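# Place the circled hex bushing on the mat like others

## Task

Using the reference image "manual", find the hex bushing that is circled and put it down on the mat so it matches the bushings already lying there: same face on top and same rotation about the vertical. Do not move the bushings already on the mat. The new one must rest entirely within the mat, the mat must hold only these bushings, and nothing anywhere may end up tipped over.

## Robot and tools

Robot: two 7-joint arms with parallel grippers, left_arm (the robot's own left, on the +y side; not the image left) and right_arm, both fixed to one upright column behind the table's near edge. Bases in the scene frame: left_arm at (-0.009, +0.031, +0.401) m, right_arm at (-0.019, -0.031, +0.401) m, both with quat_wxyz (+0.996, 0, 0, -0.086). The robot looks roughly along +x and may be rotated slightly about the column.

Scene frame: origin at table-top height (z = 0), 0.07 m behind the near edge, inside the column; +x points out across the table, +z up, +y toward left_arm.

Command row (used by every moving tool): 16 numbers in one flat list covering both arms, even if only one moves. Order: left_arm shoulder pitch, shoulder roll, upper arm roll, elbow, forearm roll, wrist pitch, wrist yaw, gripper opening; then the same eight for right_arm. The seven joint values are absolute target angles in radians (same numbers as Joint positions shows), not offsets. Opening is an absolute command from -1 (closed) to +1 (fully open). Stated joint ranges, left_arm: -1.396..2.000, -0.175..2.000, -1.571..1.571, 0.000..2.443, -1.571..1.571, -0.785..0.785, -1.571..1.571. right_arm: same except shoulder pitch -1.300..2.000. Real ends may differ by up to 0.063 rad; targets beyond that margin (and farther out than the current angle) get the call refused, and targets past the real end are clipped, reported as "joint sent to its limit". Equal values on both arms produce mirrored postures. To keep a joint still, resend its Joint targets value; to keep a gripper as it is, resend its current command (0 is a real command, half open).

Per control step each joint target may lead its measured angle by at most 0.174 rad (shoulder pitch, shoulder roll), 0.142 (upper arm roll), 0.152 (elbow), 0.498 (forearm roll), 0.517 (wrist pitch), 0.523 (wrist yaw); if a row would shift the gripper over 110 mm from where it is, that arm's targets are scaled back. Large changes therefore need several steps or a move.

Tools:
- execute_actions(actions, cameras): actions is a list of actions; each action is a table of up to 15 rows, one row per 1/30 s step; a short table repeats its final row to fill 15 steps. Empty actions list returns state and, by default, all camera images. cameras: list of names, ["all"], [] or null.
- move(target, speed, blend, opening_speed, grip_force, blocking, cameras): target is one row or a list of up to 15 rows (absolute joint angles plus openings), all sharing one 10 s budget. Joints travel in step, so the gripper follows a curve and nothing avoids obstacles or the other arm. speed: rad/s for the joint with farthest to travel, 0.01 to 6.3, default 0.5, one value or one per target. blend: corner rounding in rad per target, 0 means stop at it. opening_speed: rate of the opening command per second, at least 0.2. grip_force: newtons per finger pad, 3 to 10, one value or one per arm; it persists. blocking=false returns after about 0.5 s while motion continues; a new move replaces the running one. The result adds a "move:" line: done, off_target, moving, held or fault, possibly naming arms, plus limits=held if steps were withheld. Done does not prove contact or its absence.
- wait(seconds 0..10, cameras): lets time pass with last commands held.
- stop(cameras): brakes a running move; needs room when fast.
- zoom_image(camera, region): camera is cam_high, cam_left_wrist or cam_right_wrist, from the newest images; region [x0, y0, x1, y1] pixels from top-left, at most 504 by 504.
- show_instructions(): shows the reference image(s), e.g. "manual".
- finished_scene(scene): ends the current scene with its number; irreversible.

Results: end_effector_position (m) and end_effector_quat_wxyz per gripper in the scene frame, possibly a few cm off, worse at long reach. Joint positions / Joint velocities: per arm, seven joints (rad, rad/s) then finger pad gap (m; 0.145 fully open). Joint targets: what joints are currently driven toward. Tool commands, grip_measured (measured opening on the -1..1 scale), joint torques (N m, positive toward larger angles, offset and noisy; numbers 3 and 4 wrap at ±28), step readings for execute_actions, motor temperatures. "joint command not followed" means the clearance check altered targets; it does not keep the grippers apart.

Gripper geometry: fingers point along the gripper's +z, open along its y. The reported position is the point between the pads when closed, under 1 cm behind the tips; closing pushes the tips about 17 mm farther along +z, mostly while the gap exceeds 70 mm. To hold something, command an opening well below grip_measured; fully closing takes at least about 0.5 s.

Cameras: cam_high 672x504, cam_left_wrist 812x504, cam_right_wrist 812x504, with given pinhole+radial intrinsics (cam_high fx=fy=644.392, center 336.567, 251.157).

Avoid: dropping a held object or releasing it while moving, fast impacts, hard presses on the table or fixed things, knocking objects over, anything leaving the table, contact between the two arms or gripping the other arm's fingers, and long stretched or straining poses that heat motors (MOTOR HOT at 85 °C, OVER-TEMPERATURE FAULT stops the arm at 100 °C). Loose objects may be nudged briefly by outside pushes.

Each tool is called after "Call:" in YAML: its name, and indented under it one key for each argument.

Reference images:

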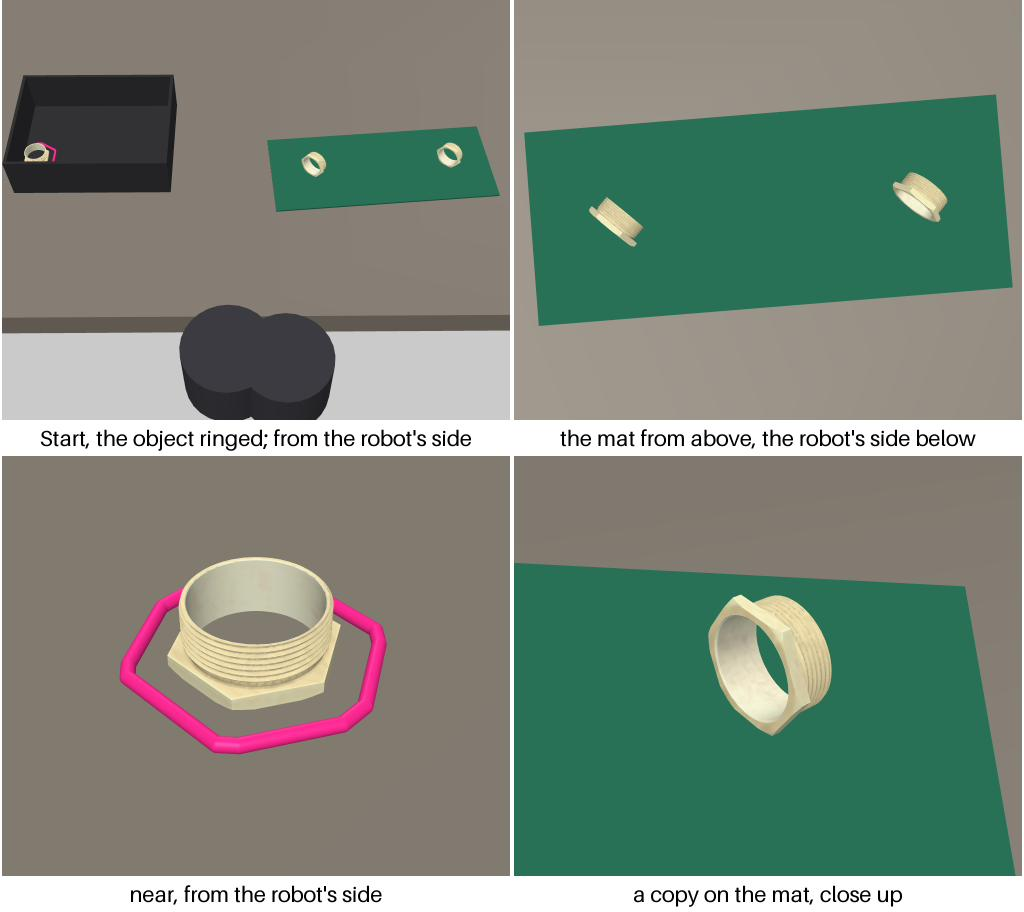

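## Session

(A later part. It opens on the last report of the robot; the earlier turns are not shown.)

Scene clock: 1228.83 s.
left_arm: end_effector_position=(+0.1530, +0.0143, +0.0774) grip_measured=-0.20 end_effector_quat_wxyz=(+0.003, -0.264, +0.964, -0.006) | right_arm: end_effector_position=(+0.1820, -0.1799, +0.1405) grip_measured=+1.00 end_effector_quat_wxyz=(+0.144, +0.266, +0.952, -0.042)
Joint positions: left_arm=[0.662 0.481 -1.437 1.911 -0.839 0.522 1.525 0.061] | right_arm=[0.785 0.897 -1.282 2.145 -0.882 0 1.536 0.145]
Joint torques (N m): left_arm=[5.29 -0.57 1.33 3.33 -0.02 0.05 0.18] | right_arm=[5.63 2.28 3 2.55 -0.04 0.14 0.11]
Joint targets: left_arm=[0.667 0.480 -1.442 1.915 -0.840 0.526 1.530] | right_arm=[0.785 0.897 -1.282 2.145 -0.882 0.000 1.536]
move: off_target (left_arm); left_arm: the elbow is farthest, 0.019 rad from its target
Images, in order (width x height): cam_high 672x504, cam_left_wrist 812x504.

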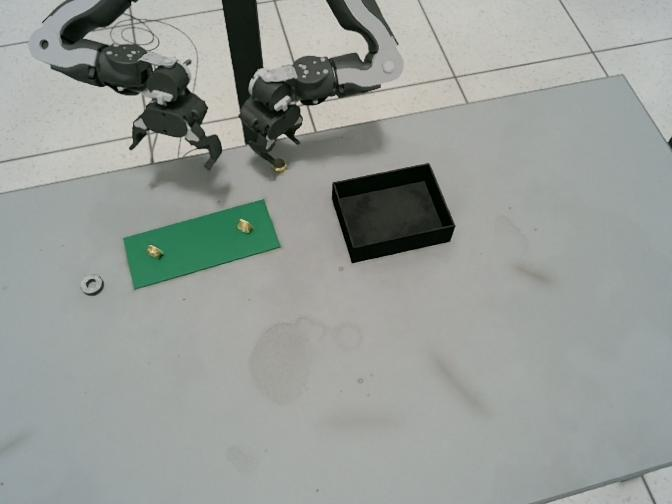

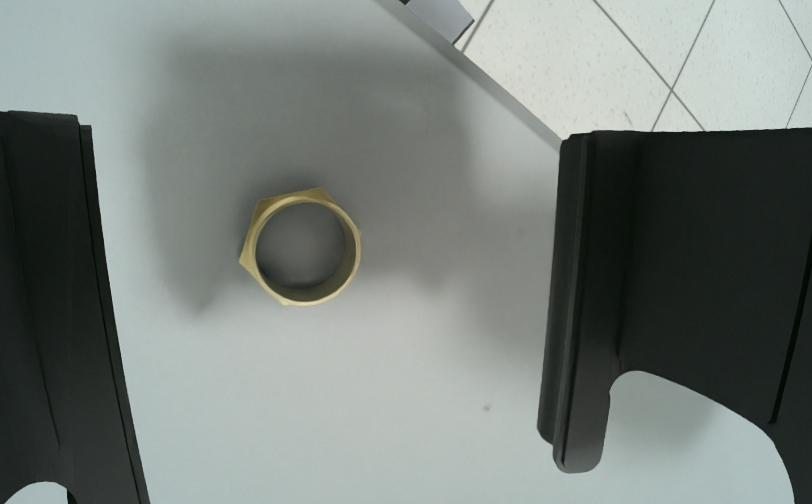

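Call:
move:
  target:
    - [0.59,0.45,-1.45,1.83,-0.88,0.475,1.45,-0.2,0.785,0.897,-1.282,2.145,-0.882,0,1.536,1]
    - [0.517,0.411,-1.453,1.716,-0.928,0.441,1.356,-0.2,0.785,0.897,-1.282,2.145,-0.882,0,1.536,1]
    - [0.517,0.411,-1.453,1.716,-0.928,0.441,1.356,-1,0.785,0.897,-1.282,2.145,-0.882,0,1.536,1]
    - [0.62,0.43,-1.45,1.88,-0.8,0.48,1.45,-1,0.785,0.897,-1.282,2.145,-0.882,0,1.536,1]
  speed: 0.35
  blend: [0.03,0,0,0]
  opening_speed: 1
  cameras: ["cam_high","cam_left_wrist"]

Call:
zoom_image:
  camera: "cam_high"
  region: [240, 120, 340, 220]

Scene clock: 1247.03 s.
left_arm: end_effector_position=(+0.1336, -0.0067, +0.0684) grip_measured=-1.00 end_effector_quat_wxyz=(-0.032, -0.237, +0.970, -0.033) | right_arm: end_effector_position=(+0.1820, -0.1799, +0.1405) grip_measured=+1.00 end_effector_quat_wxyz=(+0.144, +0.266, +0.952, -0.042)
Joint positions: left_arm=[0.618 0.428 -1.451 1.876 -0.802 0.481 1.446 0] | right_arm=[0.785 0.897 -1.282 2.145 -0.882 0 1.536 0.145]
Joint torques (N m): left_arm=[4.44 -0.3 2.18 3.38 0.12 0.03 0.15] | right_arm=[5.63 2.33 3 2.58 -0.02 0.12 0.1]
Joint targets: left_arm=[0.620 0.430 -1.451 1.880 -0.800 0.485 1.450] | right_arm=[0.785 0.897 -1.282 2.145 -0.882 0.000 1.536]
move: done
Images, in order (width x height): cam_high 672x504, cam_left_wrist 812x504.

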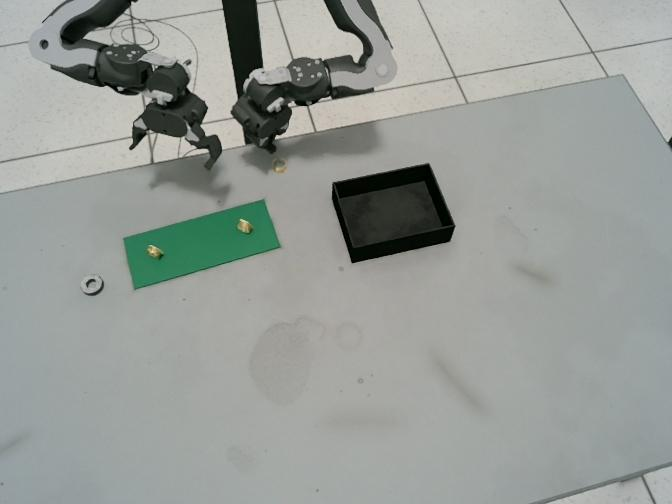

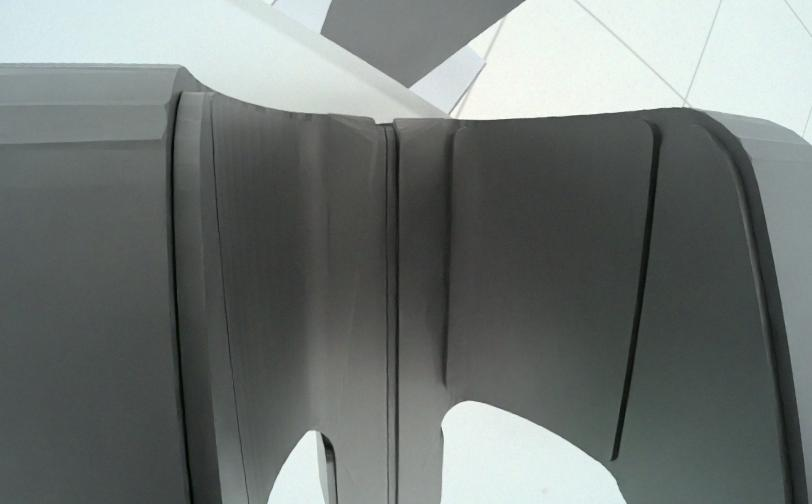

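Scaled by 5.040 from the camera's 672x504 image, which has a finer 960x720 frame.

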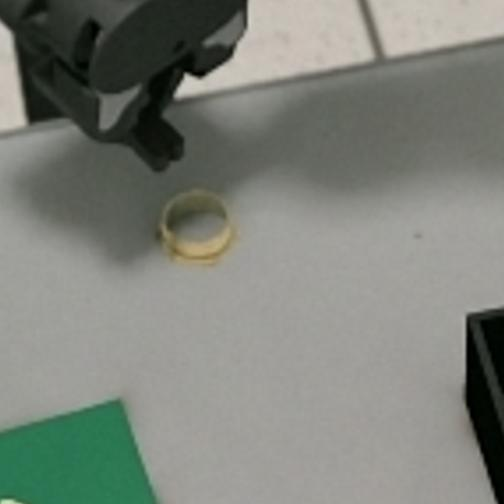

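Call:
move:
  target:
    - [0.62,0.43,-1.45,1.88,-0.86,0.48,1.45,-0.2,0.785,0.897,-1.282,2.145,-0.882,0,1.536,1]
    - [0.51,0.386,-1.453,1.666,-0.928,0.441,1.356,-0.2,0.785,0.897,-1.282,2.145,-0.882,0,1.536,1]
    - [0.51,0.386,-1.453,1.666,-0.928,0.441,1.356,-1,0.785,0.897,-1.282,2.145,-0.882,0,1.536,1]
    - [0.62,0.43,-1.45,1.86,-0.8,0.48,1.45,-1,0.785,0.897,-1.282,2.145,-0.882,0,1.536,1]
  speed: 0.35
  opening_speed: 1
  cameras: []

Call:
move:
  target:
    - [0.61,0.56,-1.334,1.3,0.117,-0.486,1.165,-1,0.785,0.897,-1.282,2.145,-0.882,0,1.536,1]
    - [0.582,0.5245,-1.334,1.191,0.117,-0.486,1.165,-1,0.785,0.897,-1.282,2.145,-0.882,0,1.536,1]
  speed: [0.5,0.15]
  blend: [0.02,0]
  cameras: ["cam_left_wrist"]

Call:
move:
  target: [0.599,0.536,-1.334,1.105,0.117,-0.486,1.165,-1,0.785,0.897,-1.282,2.145,-0.882,0,1.536,1]
  speed: 0.05
  grip_force: 3
  cameras: ["cam_left_wrist"]

Scene clock: 1276.43 s.
left_arm: end_effector_position=(+0.1364, -0.0041, +0.0648) grip_measured=-0.64 end_effector_quat_wxyz=(-0.030, -0.241, +0.970, -0.026) | right_arm: end_effector_position=(+0.1820, -0.1799, +0.1405) grip_measured=+1.00 end_effector_quat_wxyz=(+0.144, +0.266, +0.952, -0.042)
Joint positions: left_arm=[0.618 0.428 -1.451 1.856 -0.802 0.476 1.446 0.027] | right_arm=[0.785 0.897 -1.282 2.145 -0.882 0 1.536 0.145]
Joint torques (N m): left_arm=[4.29 -0.3 2.4 3.33 0.12 0.01 0.15] | right_arm=[5.6 2.31 3 2.5 -0.03 0.15 0.11]
Joint targets: left_arm=[0.620 0.430 -1.450 1.860 -0.800 0.480 1.450] | right_arm=[0.785 0.897 -1.282 2.145 -0.882 0.000 1.536]
move: done
No camera images: "cameras" was empty.

Scene clock: 1279.40 s.
left_arm: end_effector_position=(+0.1377, +0.0105, +0.0334) grip_measured=-0.64 end_effector_quat_wxyz=(-0.425, -0.258, +0.851, -0.166) | right_arm: end_effector_position=(+0.1820, -0.1799, +0.1405) grip_measured=+1.00 end_effector_quat_wxyz=(+0.144, +0.266, +0.952, -0.042)
Joint positions: left_arm=[0.587 0.527 -1.339 1.198 0.12 -0.484 1.179 0.027] | right_arm=[0.785 0.897 -1.282 2.145 -0.882 0 1.536 0.145]
Joint torques (N m): left_arm=[3.78 0.36 3.14 0.95 0.32 -0.24 -0.18] | right_arm=[5.63 2.31 2.96 2.54 -0.04 0.15 0.11]
Joint targets: left_arm=[0.582 0.525 -1.334 1.192 0.118 -0.485 1.175] | right_arm=[0.785 0.897 -1.282 2.145 -0.882 0.000 1.536]
move: off_target (left_arm); left_arm: the wrist yaw is farthest, 0.014 rad from its target
Images, in order (width x height): cam_left_wrist 812x504.

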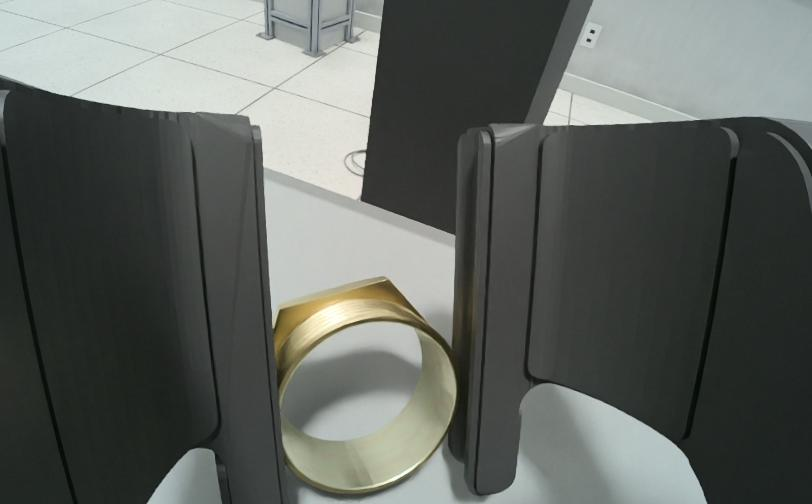

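Scene clock: 1281.37 s.
left_arm: end_effector_position=(+0.1470, +0.0161, +0.0277) grip_measured=-0.63 end_effector_quat_wxyz=(-0.430, -0.288, +0.838, -0.172) | right_arm: end_effector_position=(+0.1820, -0.1799, +0.1405) grip_measured=+1.00 end_effector_quat_wxyz=(+0.144, +0.266, +0.952, -0.042)
Joint positions: left_arm=[0.589 0.527 -1.337 1.129 0.163 -0.506 1.172 0.028] | right_arm=[0.785 0.897 -1.282 2.145 -0.882 0 1.536 0.145]
Joint torques (N m): left_arm=[6.92 2.86 2.74 -0.36 -0.82 0.06 -0.27] | right_arm=[5.66 2.31 2.96 2.51 -0.04 0.15 0.1]
Joint targets: left_arm=[0.599 0.536 -1.334 1.116 0.127 -0.496 1.165] | right_arm=[0.785 0.897 -1.282 2.145 -0.882 0.000 1.536]
grip_force (N): 3, 3
move: off_target (left_arm); left_arm: the forearm roll is farthest, 0.046 rad from its target
Images, in order (width x height): cam_left_wrist 812x504.

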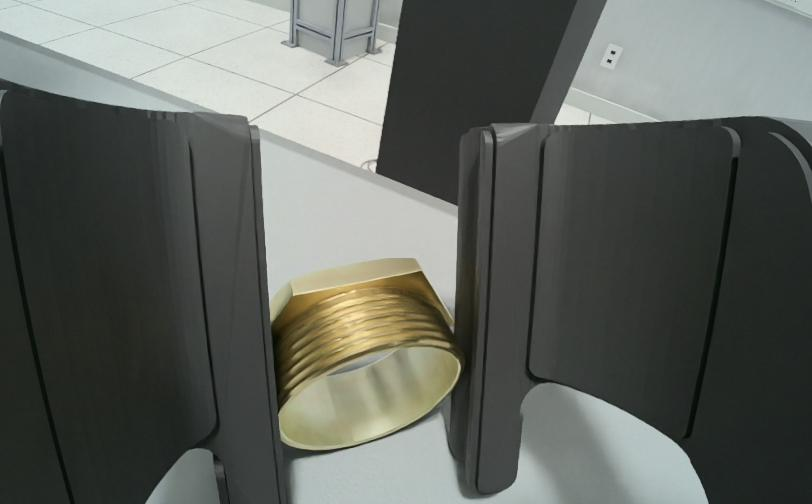

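Call:
move:
  target:
    - [0.594,0.53,-1.336,1.12,0.14,-0.50,1.168,-0.3,0.785,0.897,-1.282,2.145,-0.882,0,1.536,1]
    - [0.62,0.56,-1.345,1.3,0.1,-0.45,1.22,-0.2,0.785,0.897,-1.282,2.145,-0.882,0,1.536,1]
    - [0.667,0.6,-1.40,1.9,-0.4,0.3,1.45,-0.2,0.785,0.897,-1.282,2.145,-0.882,0,1.536,1]
  speed: [0.2,0.4,0.6]
  blend: [0,0.05,0]
  grip_force: 10
  opening_speed: 0.4
  cameras: ["cam_high","cam_left_wrist"]

Call:
zoom_image:
  camera: "cam_high"
  region: [120, 130, 340, 300]

Call:
zoom_image:
  camera: "cam_high"
  region: [250, 140, 310, 200]

Scene clock: 1294.13 s.
left_arm: end_effector_position=(+0.1169, +0.0306, +0.0801) grip_measured=-0.20 end_effector_quat_wxyz=(-0.180, -0.238, +0.955, +0.007) | right_arm: end_effector_position=(+0.1820, -0.1799, +0.1405) grip_measured=+1.00 end_effector_quat_wxyz=(+0.144, +0.266, +0.952, -0.042)
Joint positions: left_arm=[0.662 0.598 -1.394 1.884 -0.408 0.306 1.435 0.061] | right_arm=[0.785 0.897 -1.282 2.145 -0.882 0 1.536 0.145]
Joint torques (N m): left_arm=[5.1 0.54 1.32 3.22 0.14 0.05 0.28] | right_arm=[5.58 2.39 2.95 2.55 -0.04 0.15 0.09]
Joint targets: left_arm=[0.667 0.600 -1.399 1.887 -0.410 0.310 1.440] | right_arm=[0.785 0.897 -1.282 2.145 -0.882 0.000 1.536]
move: off_target (left_arm); blend cut to 0 rad at target 2; target 2's new numbers were sent with left_arm's elbow 0.016 rad from that target; left_arm: the elbow is farthest, 0.016 rad from its target
Images, in order (width x height): cam_high 672x504, cam_left_wrist 812x504.

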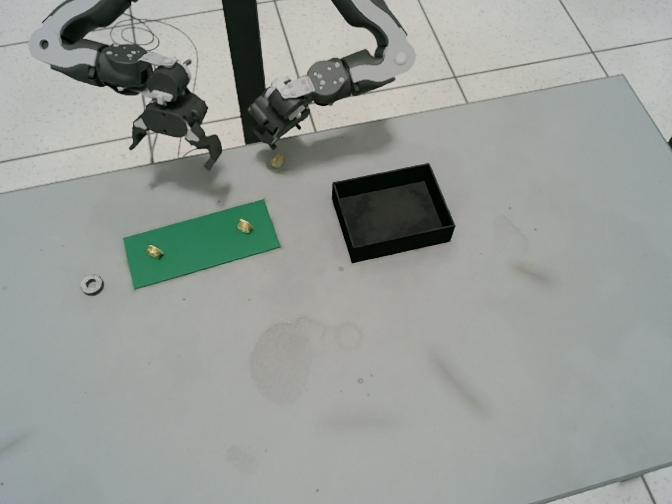

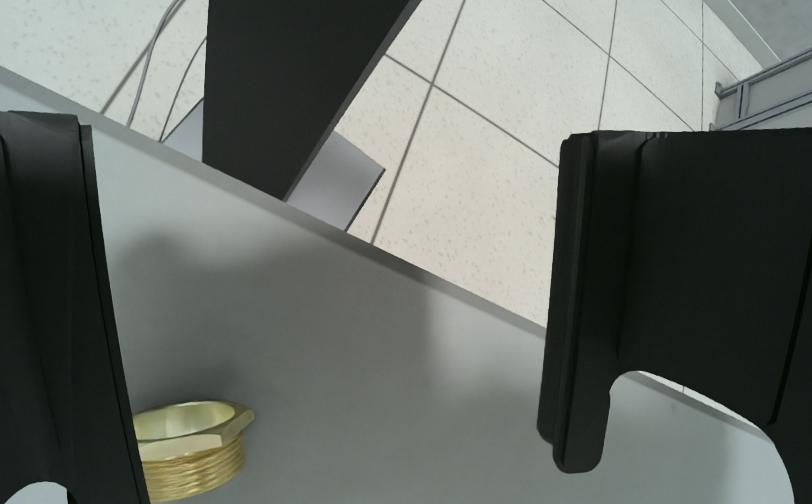

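Scaled by 2.291 from the camera's 672x504 image, which has a finer 960x720 frame.

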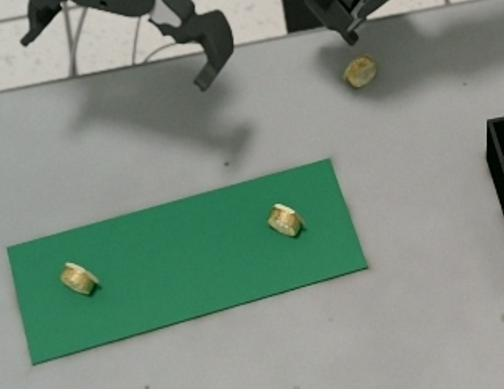

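Scaled by 8.400 from the camera's 672x504 image, which has a finer 960x720 frame.

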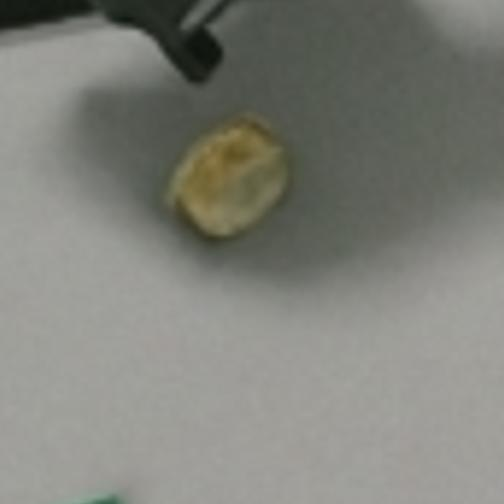

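Call:
move:
  target:
    - [0.667,0.9,-1.3,1.95,-0.4,0.3,1.4,-0.2,0.785,0.897,-1.282,2.145,-0.882,0,1.536,1]
    - [0.5,1.3,-0.9,1.7,-0.36,0.12,1.1,-0.2,0.785,0.897,-1.282,2.145,-0.882,0,1.536,0.2]
  speed: 0.8
  blend: [0.1,0]
  cameras: ["cam_high"]

Call:
zoom_image:
  camera: "cam_high"
  region: [130, 205, 270, 275]

Call:
move:
  target: [0.5,1.3,-0.9,1.7,-0.36,0.12,1.1,-0.2,0.555,0.125,-1.464,1.637,-1.011,0.665,1.57,-0.1]
  speed: 0.5
  cameras: ["cam_high","cam_right_wrist"]

Call:
zoom_image:
  camera: "cam_high"
  region: [240, 120, 320, 200]

Scene clock: 1338.97 s.
left_arm: end_effector_position=(+0.2765, +0.2577, +0.1167) grip_measured=-0.20 end_effector_quat_wxyz=(+0.070, -0.531, +0.844, -0.029) | right_arm: end_effector_position=(+0.1820, -0.1799, +0.1405) grip_measured=+0.20 end_effector_quat_wxyz=(+0.144, +0.266, +0.952, -0.042)
Joint positions: left_arm=[0.503 1.302 -0.904 1.701 -0.352 0.113 1.114 0.061] | right_arm=[0.785 0.897 -1.282 2.145 -0.882 0 1.536 0.09]
Joint torques (N m): left_arm=[3.2 4 4.05 0.8 -0.02 -0.17 -0.21] | right_arm=[5.68 2.33 3.02 2.55 -0.05 0.16 0.12]
Joint targets: left_arm=[0.500 1.300 -0.901 1.701 -0.351 0.109 1.110] | right_arm=[0.785 0.897 -1.282 2.145 -0.882 0.000 1.536]
move: off_target (left_arm); left_arm: the wrist yaw is farthest, 0.014 rad from its target
Images, in order (width x height): cam_high 672x504.

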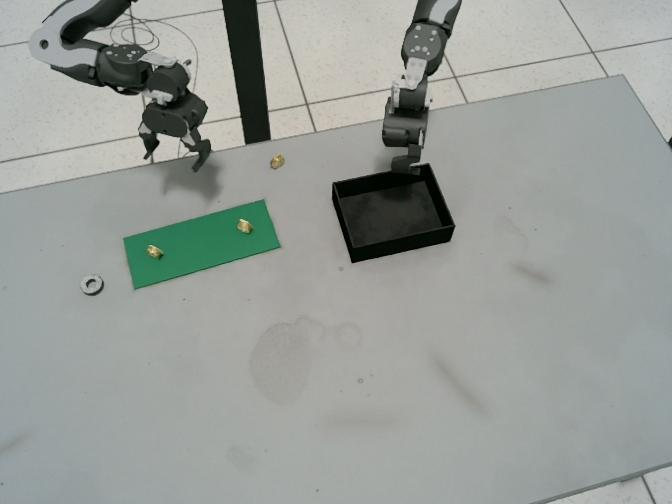

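Scaled by 3.600 from the camera's 672x504 image, which has a finer 960x720 frame.

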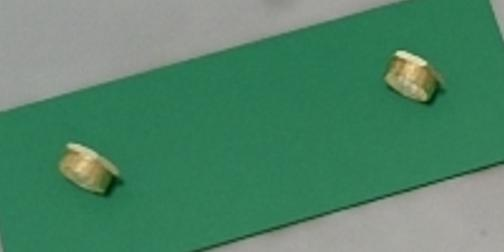

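Scene clock: 1340.93 s.
left_arm: end_effector_position=(+0.2787, +0.2580, +0.1171) grip_measured=-0.20 end_effector_quat_wxyz=(+0.076, -0.531, +0.843, -0.032) | right_arm: end_effector_position=(+0.1367, +0.0108, +0.0559) grip_measured=-0.10 end_effector_quat_wxyz=(+0.008, +0.457, +0.889, +0.014)
Joint positions: left_arm=[0.503 1.302 -0.904 1.701 -0.359 0.117 1.103 0.061] | right_arm=[0.557 0.123 -1.458 1.641 -1.019 0.655 1.56 0.068]
Joint torques (N m): left_arm=[3.26 4.02 4.4 0.59 -0.1 0.03 -0.2] | right_arm=[4.26 -1.17 1.24 2.66 0.06 0.27 0.21]
Joint targets: left_arm=[0.500 1.300 -0.900 1.700 -0.360 0.121 1.099] | right_arm=[0.555 0.125 -1.463 1.636 -1.021 0.659 1.564]
joint sent to its limit (right arm) — joint 7 (wrist yaw), upper limit.
move: done
Images, in order (width x height): cam_high 672x504, cam_right_wrist 812x504.

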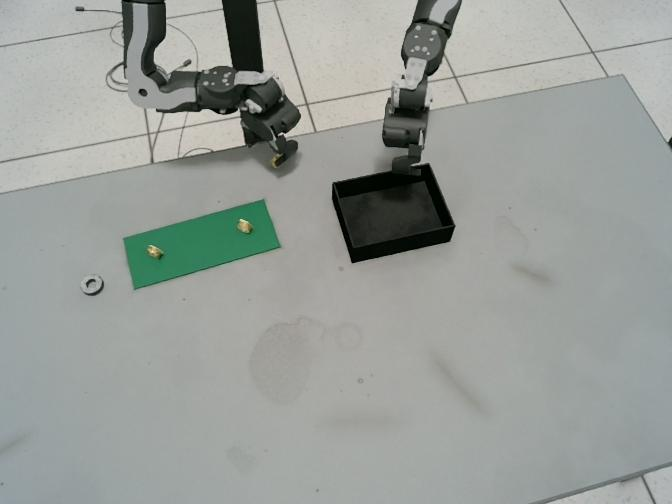

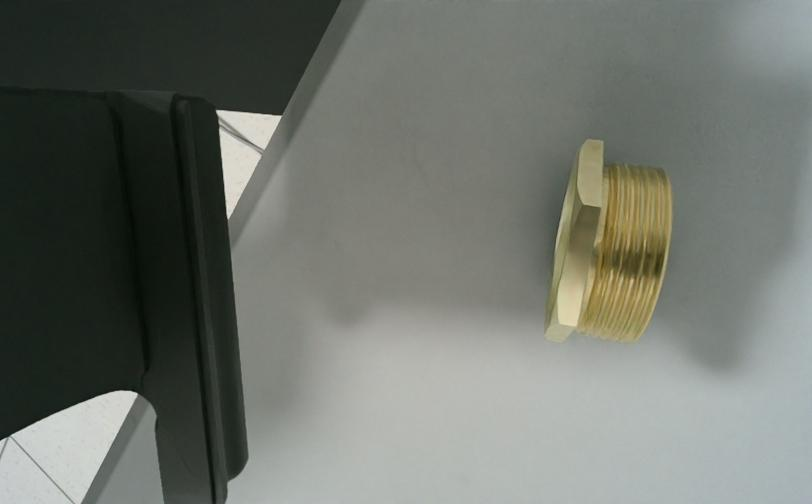

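Scaled by 6.300 from the camera's 672x504 image, which has a finer 960x720 frame.

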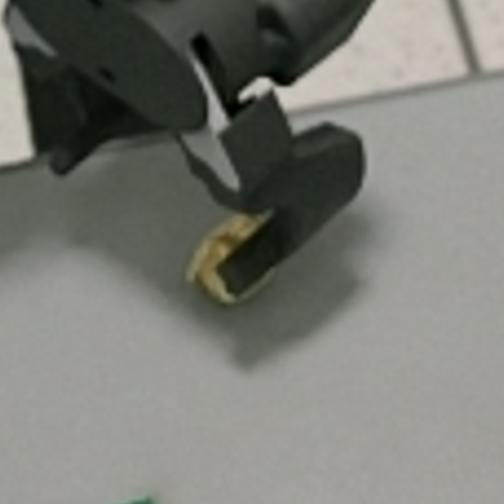

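Call:
move:
  target: [0.5,1.3,-0.9,1.7,-0.36,0.12,1.1,-0.2,0.555,0.125,-1.464,1.637,-1.021,0.665,1.565,-0.6]
  speed: 0.5
  cameras: ["cam_high","cam_right_wrist"]

Call:
zoom_image:
  camera: "cam_high"
  region: [240, 120, 320, 200]

Scene clock: 1367.67 s.
left_arm: end_effector_position=(+0.2787, +0.2580, +0.1171) grip_measured=-0.20 end_effector_quat_wxyz=(+0.076, -0.531, +0.843, -0.032) | right_arm: end_effector_position=(+0.1367, +0.0108, +0.0559) grip_measured=-0.60 end_effector_quat_wxyz=(+0.008, +0.457, +0.889, +0.014)
Joint positions: left_arm=[0.503 1.302 -0.904 1.701 -0.359 0.117 1.103 0.061] | right_arm=[0.557 0.123 -1.458 1.641 -1.019 0.656 1.56 0.03]
Joint torques (N m): left_arm=[3.18 3.97 4.34 0.64 -0.12 0 -0.16] | right_arm=[4.31 -1.07 1.11 2.81 0.05 0.27 0.19]
Joint targets: left_arm=[0.500 1.300 -0.900 1.700 -0.360 0.120 1.100] | right_arm=[0.555 0.125 -1.464 1.637 -1.021 0.661 1.564]
move: done
Images, in order (width x height): cam_high 672x504, cam_right_wrist 812x504.

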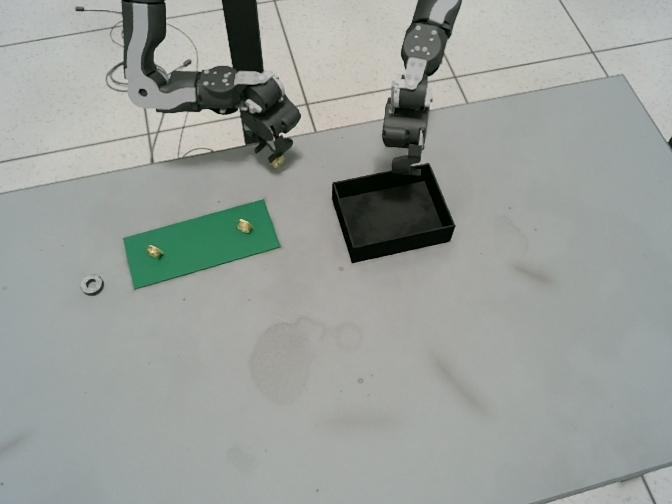

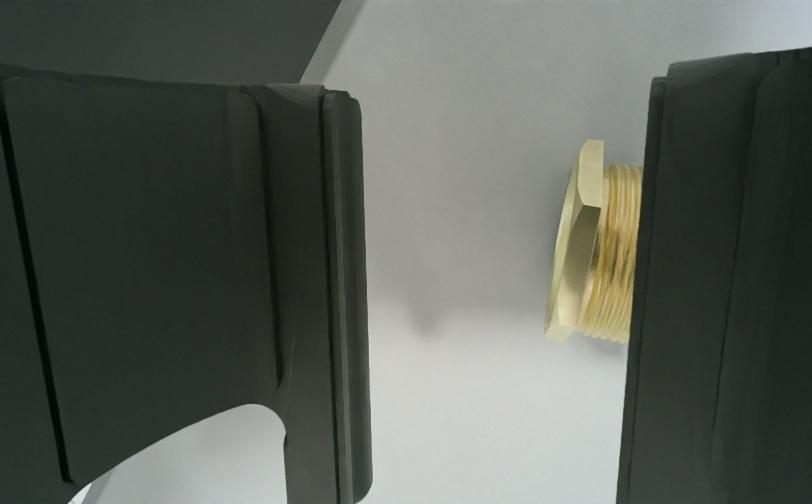

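Scaled by 6.300 from the camera's 672x504 image, which has a finer 960x720 frame.

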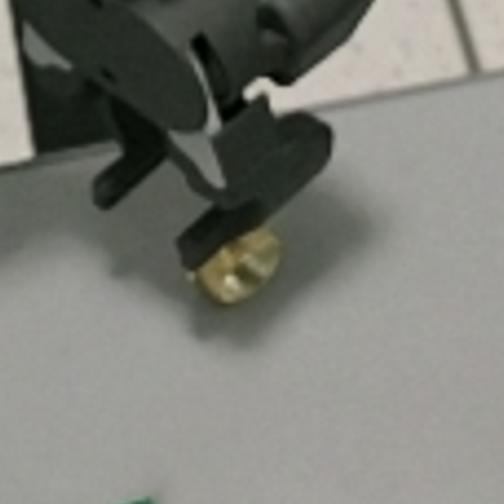

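Call:
move:
  target: [0.5,1.3,-0.9,1.7,-0.36,0.12,1.1,-0.2,0.662,0.19,-1.432,1.511,-0.35,0.414,1.228,-0.4]
  speed: 0.5
  cameras: ["cam_high","cam_right_wrist"]

Call:
zoom_image:
  camera: "cam_high"
  region: [240, 120, 320, 200]

Scene clock: 1420.63 s.
left_arm: end_effector_position=(+0.2787, +0.2580, +0.1171) grip_measured=-0.20 end_effector_quat_wxyz=(+0.076, -0.531, +0.843, -0.032) | right_arm: end_effector_position=(+0.1313, +0.0352, +0.0575) grip_measured=-0.40 end_effector_quat_wxyz=(-0.192, +0.450, +0.867, +0.094)
Joint positions: left_arm=[0.503 1.302 -0.904 1.701 -0.359 0.117 1.103 0.061] | right_arm=[0.657 0.188 -1.44 1.517 -0.353 0.429 1.232 0.045]
Joint torques (N m): left_arm=[3.23 3.92 4.4 0.68 -0.1 0.01 -0.16] | right_arm=[7.24 -0.86 4.03 2.43 0.4 -0.08 -0.04]
Joint targets: left_arm=[0.500 1.300 -0.900 1.700 -0.360 0.120 1.100] | right_arm=[0.662 0.190 -1.433 1.512 -0.349 0.424 1.227]
move: off_target (right_arm); right_arm: the wrist pitch is farthest, 0.015 rad from its target
Images, in order (width x height): cam_high 672x504, cam_right_wrist 812x504.

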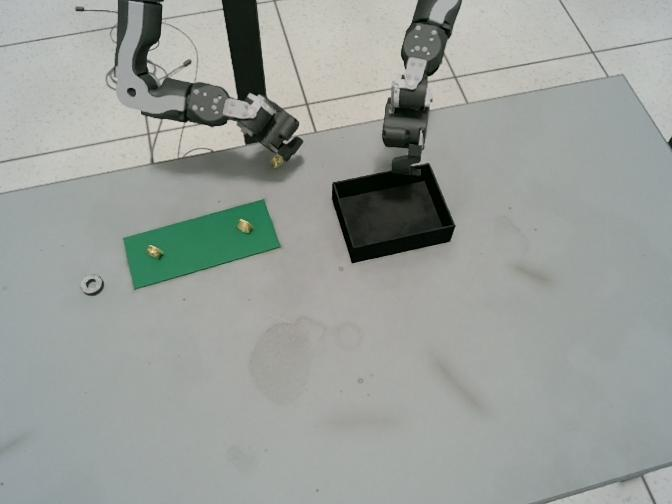

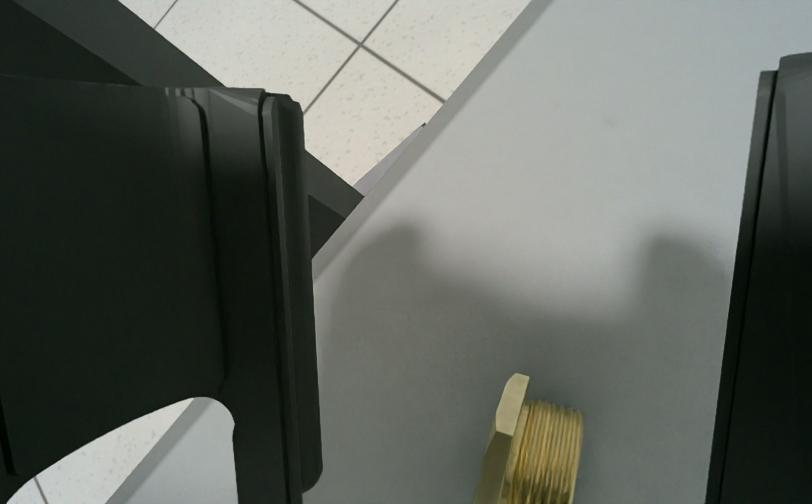

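Scaled by 6.300 from the camera's 672x504 image, which has a finer 960x720 frame.

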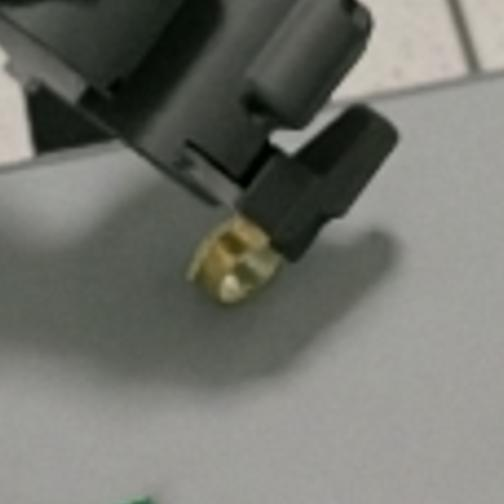

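Call:
move:
  target: [0.5,1.3,-0.9,1.7,-0.36,0.12,1.1,-0.2,0.58,0.1425,-1.434,1.312,-0.40,0.27,1.135,-0.2]
  speed: 0.25
  cameras: ["cam_high","cam_right_wrist"]

Call:
zoom_image:
  camera: "cam_high"
  region: [240, 120, 320, 200]

Scene clock: 1438.17 s.
left_arm: end_effector_position=(+0.2787, +0.2580, +0.1171) grip_measured=-0.20 end_effector_quat_wxyz=(+0.076, -0.531, +0.843, -0.032) | right_arm: end_effector_position=(+0.1350, +0.0332, +0.0174) grip_measured=-0.20 end_effector_quat_wxyz=(-0.194, +0.449, +0.867, +0.094)
Joint positions: left_arm=[0.503 1.302 -0.904 1.701 -0.359 0.117 1.103 0.061] | right_arm=[0.586 0.146 -1.434 1.319 -0.396 0.277 1.152 0.061]
Joint torques (N m): left_arm=[3.2 3.94 4.36 0.58 -0.08 0 -0.19] | right_arm=[4.05 -2.1 2.54 2.07 0.18 -0.16 -0.11]
Joint targets: left_arm=[0.500 1.300 -0.900 1.700 -0.360 0.120 1.100] | right_arm=[0.580 0.143 -1.433 1.311 -0.400 0.270 1.144]
move: off_target (right_arm); right_arm: the wrist yaw is farthest, 0.017 rad from its target
Images, in order (width x height): cam_high 672x504, cam_right_wrist 812x504.

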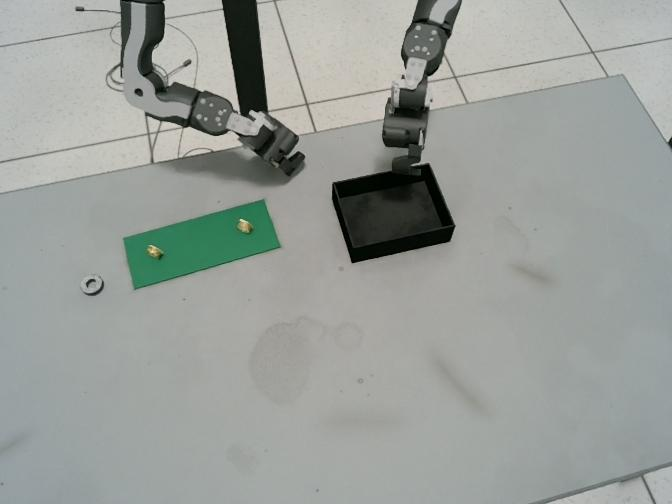

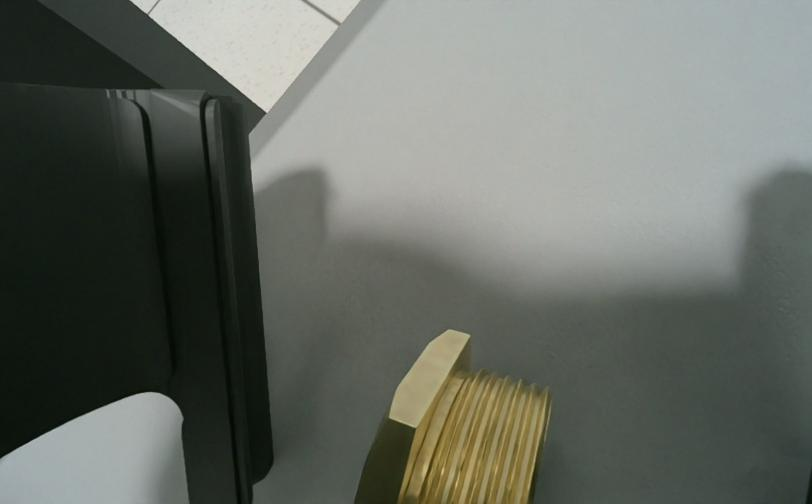

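Scaled by 6.300 from the camera's 672x504 image, which has a finer 960x720 frame.

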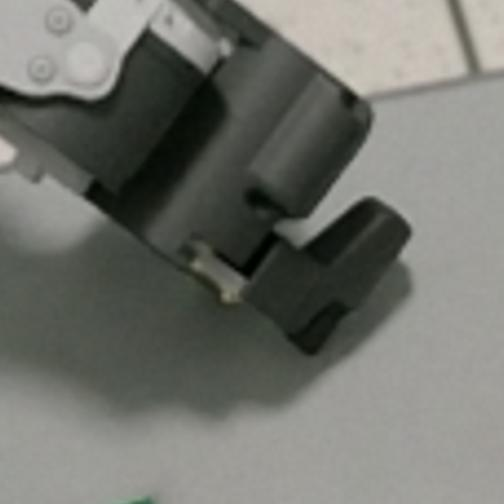

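Call:
move:
  target: [0.5,1.3,-0.9,1.7,-0.36,0.12,1.1,-0.2,0.58,0.1425,-1.434,1.312,-0.40,0.27,1.135,-1]
  opening_speed: 0.5
  grip_force: 6
  cameras: ["cam_high","cam_right_wrist"]

Call:
zoom_image:
  camera: "cam_high"
  region: [240, 120, 320, 200]

Scene clock: 1450.37 s.
left_arm: end_effector_position=(+0.2787, +0.2580, +0.1171) grip_measured=-0.20 end_effector_quat_wxyz=(+0.076, -0.531, +0.843, -0.032) | right_arm: end_effector_position=(+0.1369, +0.0365, +0.0182) grip_measured=-0.83 end_effector_quat_wxyz=(-0.191, +0.447, +0.868, +0.104)
Joint positions: left_arm=[0.503 1.302 -0.904 1.701 -0.359 0.117 1.103 0.061] | right_arm=[0.586 0.142 -1.434 1.319 -0.396 0.273 1.136 0.013]
Joint torques (N m): left_arm=[3.2 4 4.34 0.62 -0.11 0 -0.18] | right_arm=[4.15 -1.41 2.28 2.19 0.2 0 -0.07]
Joint targets: left_arm=[0.500 1.300 -0.900 1.700 -0.360 0.120 1.100] | right_arm=[0.580 0.142 -1.434 1.312 -0.400 0.271 1.130]
grip_force (N): 6, 6
move: done
Images, in order (width x height): cam_high 672x504, cam_right_wrist 812x504.

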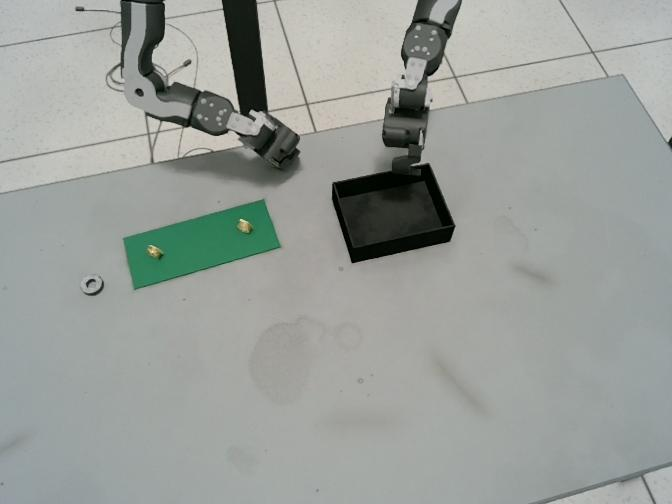

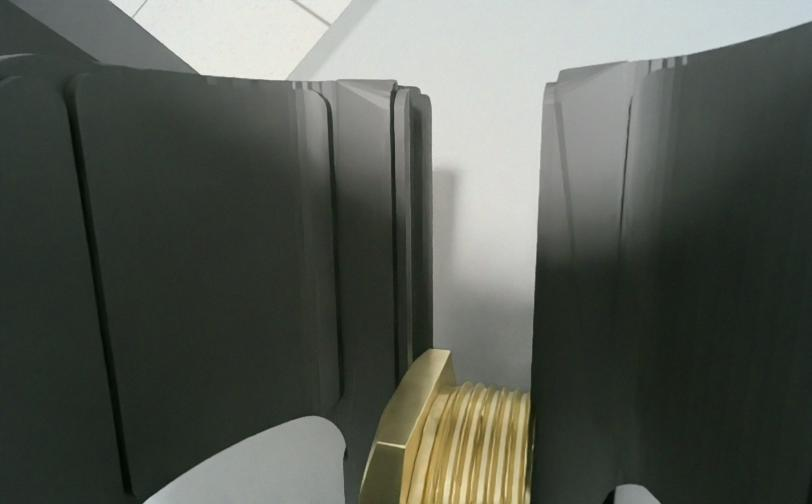

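Scaled by 6.300 from the camera's 672x504 image, which has a finer 960x720 frame.

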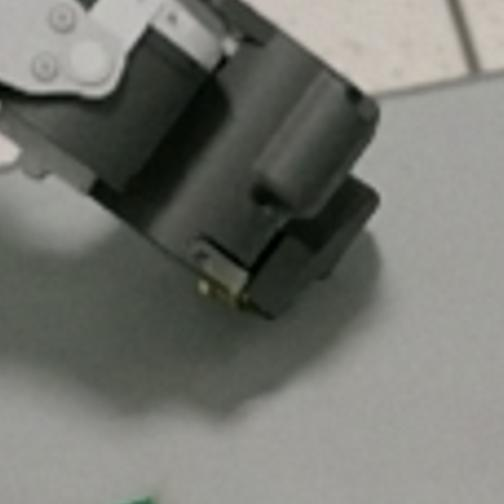

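Call:
move:
  target:
    - [0.5,1.3,-0.9,1.7,-0.36,0.12,1.1,-0.2,0.58,0.1425,-1.434,1.312,-0.40,0.27,1.135,-0.4]
    - [0.5,1.3,-0.9,1.7,-0.36,0.12,1.1,-0.2,0.587,0.1495,-1.434,1.302,-0.40,0.27,1.135,-0.4]
    - [0.5,1.3,-0.9,1.7,-0.36,0.12,1.1,-0.2,0.587,0.1495,-1.434,1.302,-0.40,0.27,1.135,-1]
  speed: 0.1
  opening_speed: 0.6
  cameras: ["cam_right_wrist"]

Scene clock: 1471.50 s.
left_arm: end_effector_position=(+0.2787, +0.2580, +0.1171) grip_measured=-0.20 end_effector_quat_wxyz=(+0.076, -0.531, +0.843, -0.032) | right_arm: end_effector_position=(+0.1365, +0.0367, +0.0181) grip_measured=-0.83 end_effector_quat_wxyz=(-0.197, +0.446, +0.867, +0.106)
Joint positions: left_arm=[0.503 1.302 -0.904 1.701 -0.359 0.117 1.103 0.061] | right_arm=[0.588 0.144 -1.434 1.313 -0.382 0.26 1.132 0.013]
Joint torques (N m): left_arm=[3.2 3.94 4.33 0.65 -0.1 0.03 -0.18] | right_arm=[5.66 -0.12 2.15 1.66 0.08 0.04 0.17]
Joint targets: left_arm=[0.500 1.300 -0.900 1.700 -0.360 0.120 1.100] | right_arm=[0.587 0.149 -1.435 1.303 -0.391 0.260 1.135]
grip_force (N): 6, 6
move: off_target (right_arm); target 3's new numbers were sent with right_arm's elbow 0.011 rad from that target; right_arm: the forearm roll is farthest, 0.018 rad from its target
Images, in order (width x height): cam_right_wrist 812x504.

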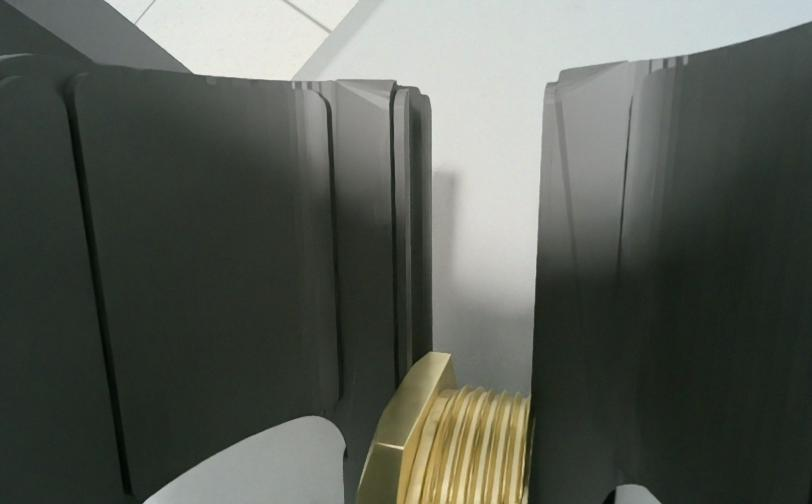

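Call:
move:
  target: [0.5,1.3,-0.9,1.7,-0.36,0.12,1.1,-0.2,0.662,0.19,-1.432,1.511,-0.35,0.414,1.228,-1]
  speed: 0.25
  grip_force: 9
  cameras: ["cam_high","cam_right_wrist"]

Call:
zoom_image:
  camera: "cam_high"
  region: [240, 120, 320, 200]

Scene clock: 1479.17 s.
left_arm: end_effector_position=(+0.2787, +0.2580, +0.1171) grip_measured=-0.20 end_effector_quat_wxyz=(+0.076, -0.531, +0.843, -0.032) | right_arm: end_effector_position=(+0.1370, +0.0349, +0.0559) grip_measured=-0.83 end_effector_quat_wxyz=(-0.184, +0.452, +0.867, +0.101)
Joint positions: left_arm=[0.503 1.302 -0.904 1.701 -0.359 0.117 1.103 0.061] | right_arm=[0.658 0.188 -1.434 1.505 -0.362 0.418 1.218 0.013]
Joint torques (N m): left_arm=[3.34 4.05 4.34 0.62 -0.1 0.01 -0.18] | right_arm=[7.19 -0.75 3.04 4.34 0.41 0.22 0.24]
Joint targets: left_arm=[0.500 1.300 -0.900 1.700 -0.360 0.120 1.100] | right_arm=[0.662 0.190 -1.432 1.509 -0.359 0.423 1.223]
grip_force (N): 9, 9
move: off_target (right_arm); right_arm: the forearm roll is farthest, 0.012 rad from its target
Images, in order (width x height): cam_high 672x504, cam_right_wrist 812x504.

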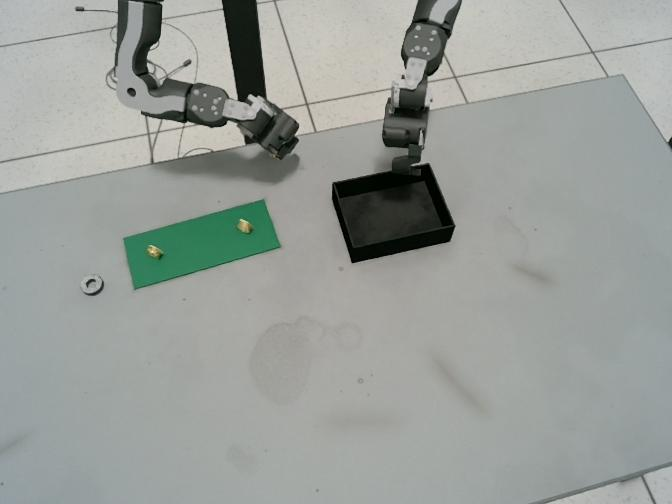

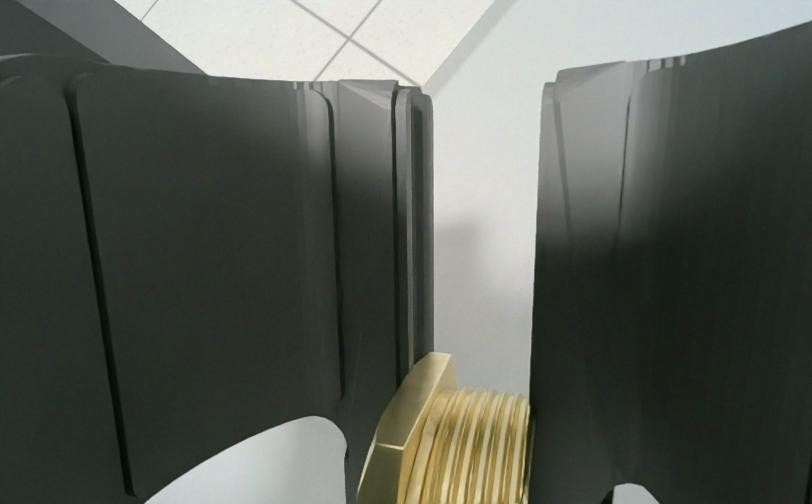

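Scaled by 6.300 from the camera's 672x504 image, which has a finer 960x720 frame.

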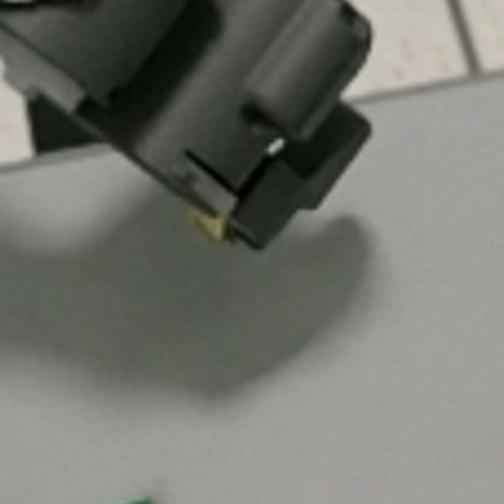

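Call:
move:
  target:
    - [0.5,1.3,-0.9,1.7,-0.36,0.12,1.1,-0.2,0.78,0.6,-1.3,1.8,0,0.5,1.0,-1]
    - [0.5,1.3,-0.9,1.7,-0.36,0.12,1.1,-0.2,0.855,0.557,-1.224,1.194,0.442,0.726,0.628,-1]
  speed: 0.5
  blend: [0.08,0]
  cameras: ["cam_high","cam_right_wrist"]

Call:
zoom_image:
  camera: "cam_high"
  region: [130, 170, 270, 280]

Scene clock: 1540.90 s.
left_arm: end_effector_position=(+0.2787, +0.2580, +0.1171) grip_measured=-0.20 end_effector_quat_wxyz=(+0.076, -0.531, +0.843, -0.032) | right_arm: end_effector_position=(+0.3044, -0.1487, +0.0672) grip_measured=-0.83 end_effector_quat_wxyz=(-0.095, +0.876, +0.434, +0.188)
Joint positions: left_arm=[0.503 1.302 -0.904 1.701 -0.359 0.117 1.103 0.061] | right_arm=[0.847 0.558 -1.233 1.197 0.438 0.721 0.634 0.013]
Joint torques (N m): left_arm=[3.34 4.07 4.29 0.61 -0.1 0.02 -0.18] | right_arm=[11.09 1.36 4.92 2.18 0.34 0.12 -0.04]
Joint targets: left_arm=[0.500 1.300 -0.900 1.700 -0.360 0.120 1.100] | right_arm=[0.855 0.557 -1.225 1.195 0.442 0.726 0.629]
grip_force (N): 9, 9
move: done
Images, in order (width x height): cam_high 672x504, cam_right_wrist 812x504.

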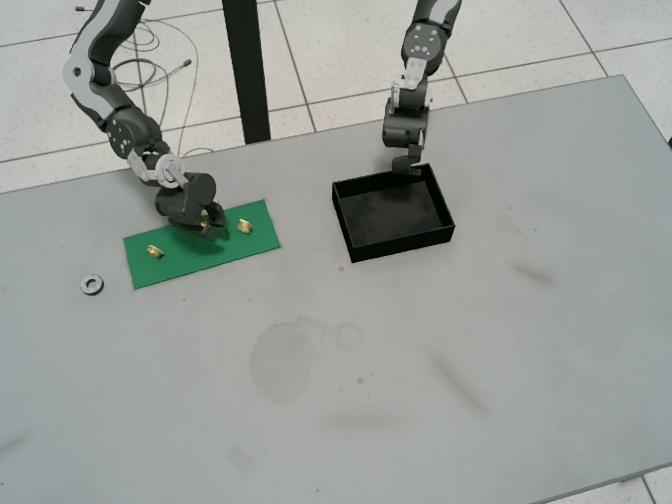

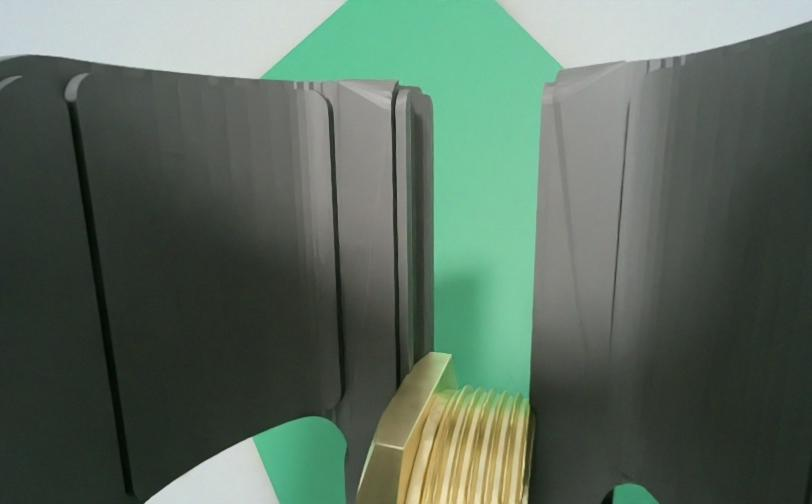

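Scaled by 3.600 from the camera's 672x504 image, which has a finer 960x720 frame.

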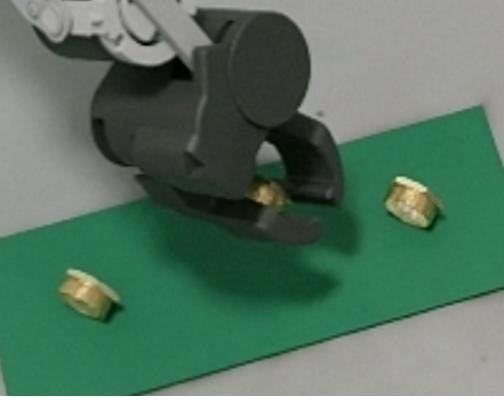

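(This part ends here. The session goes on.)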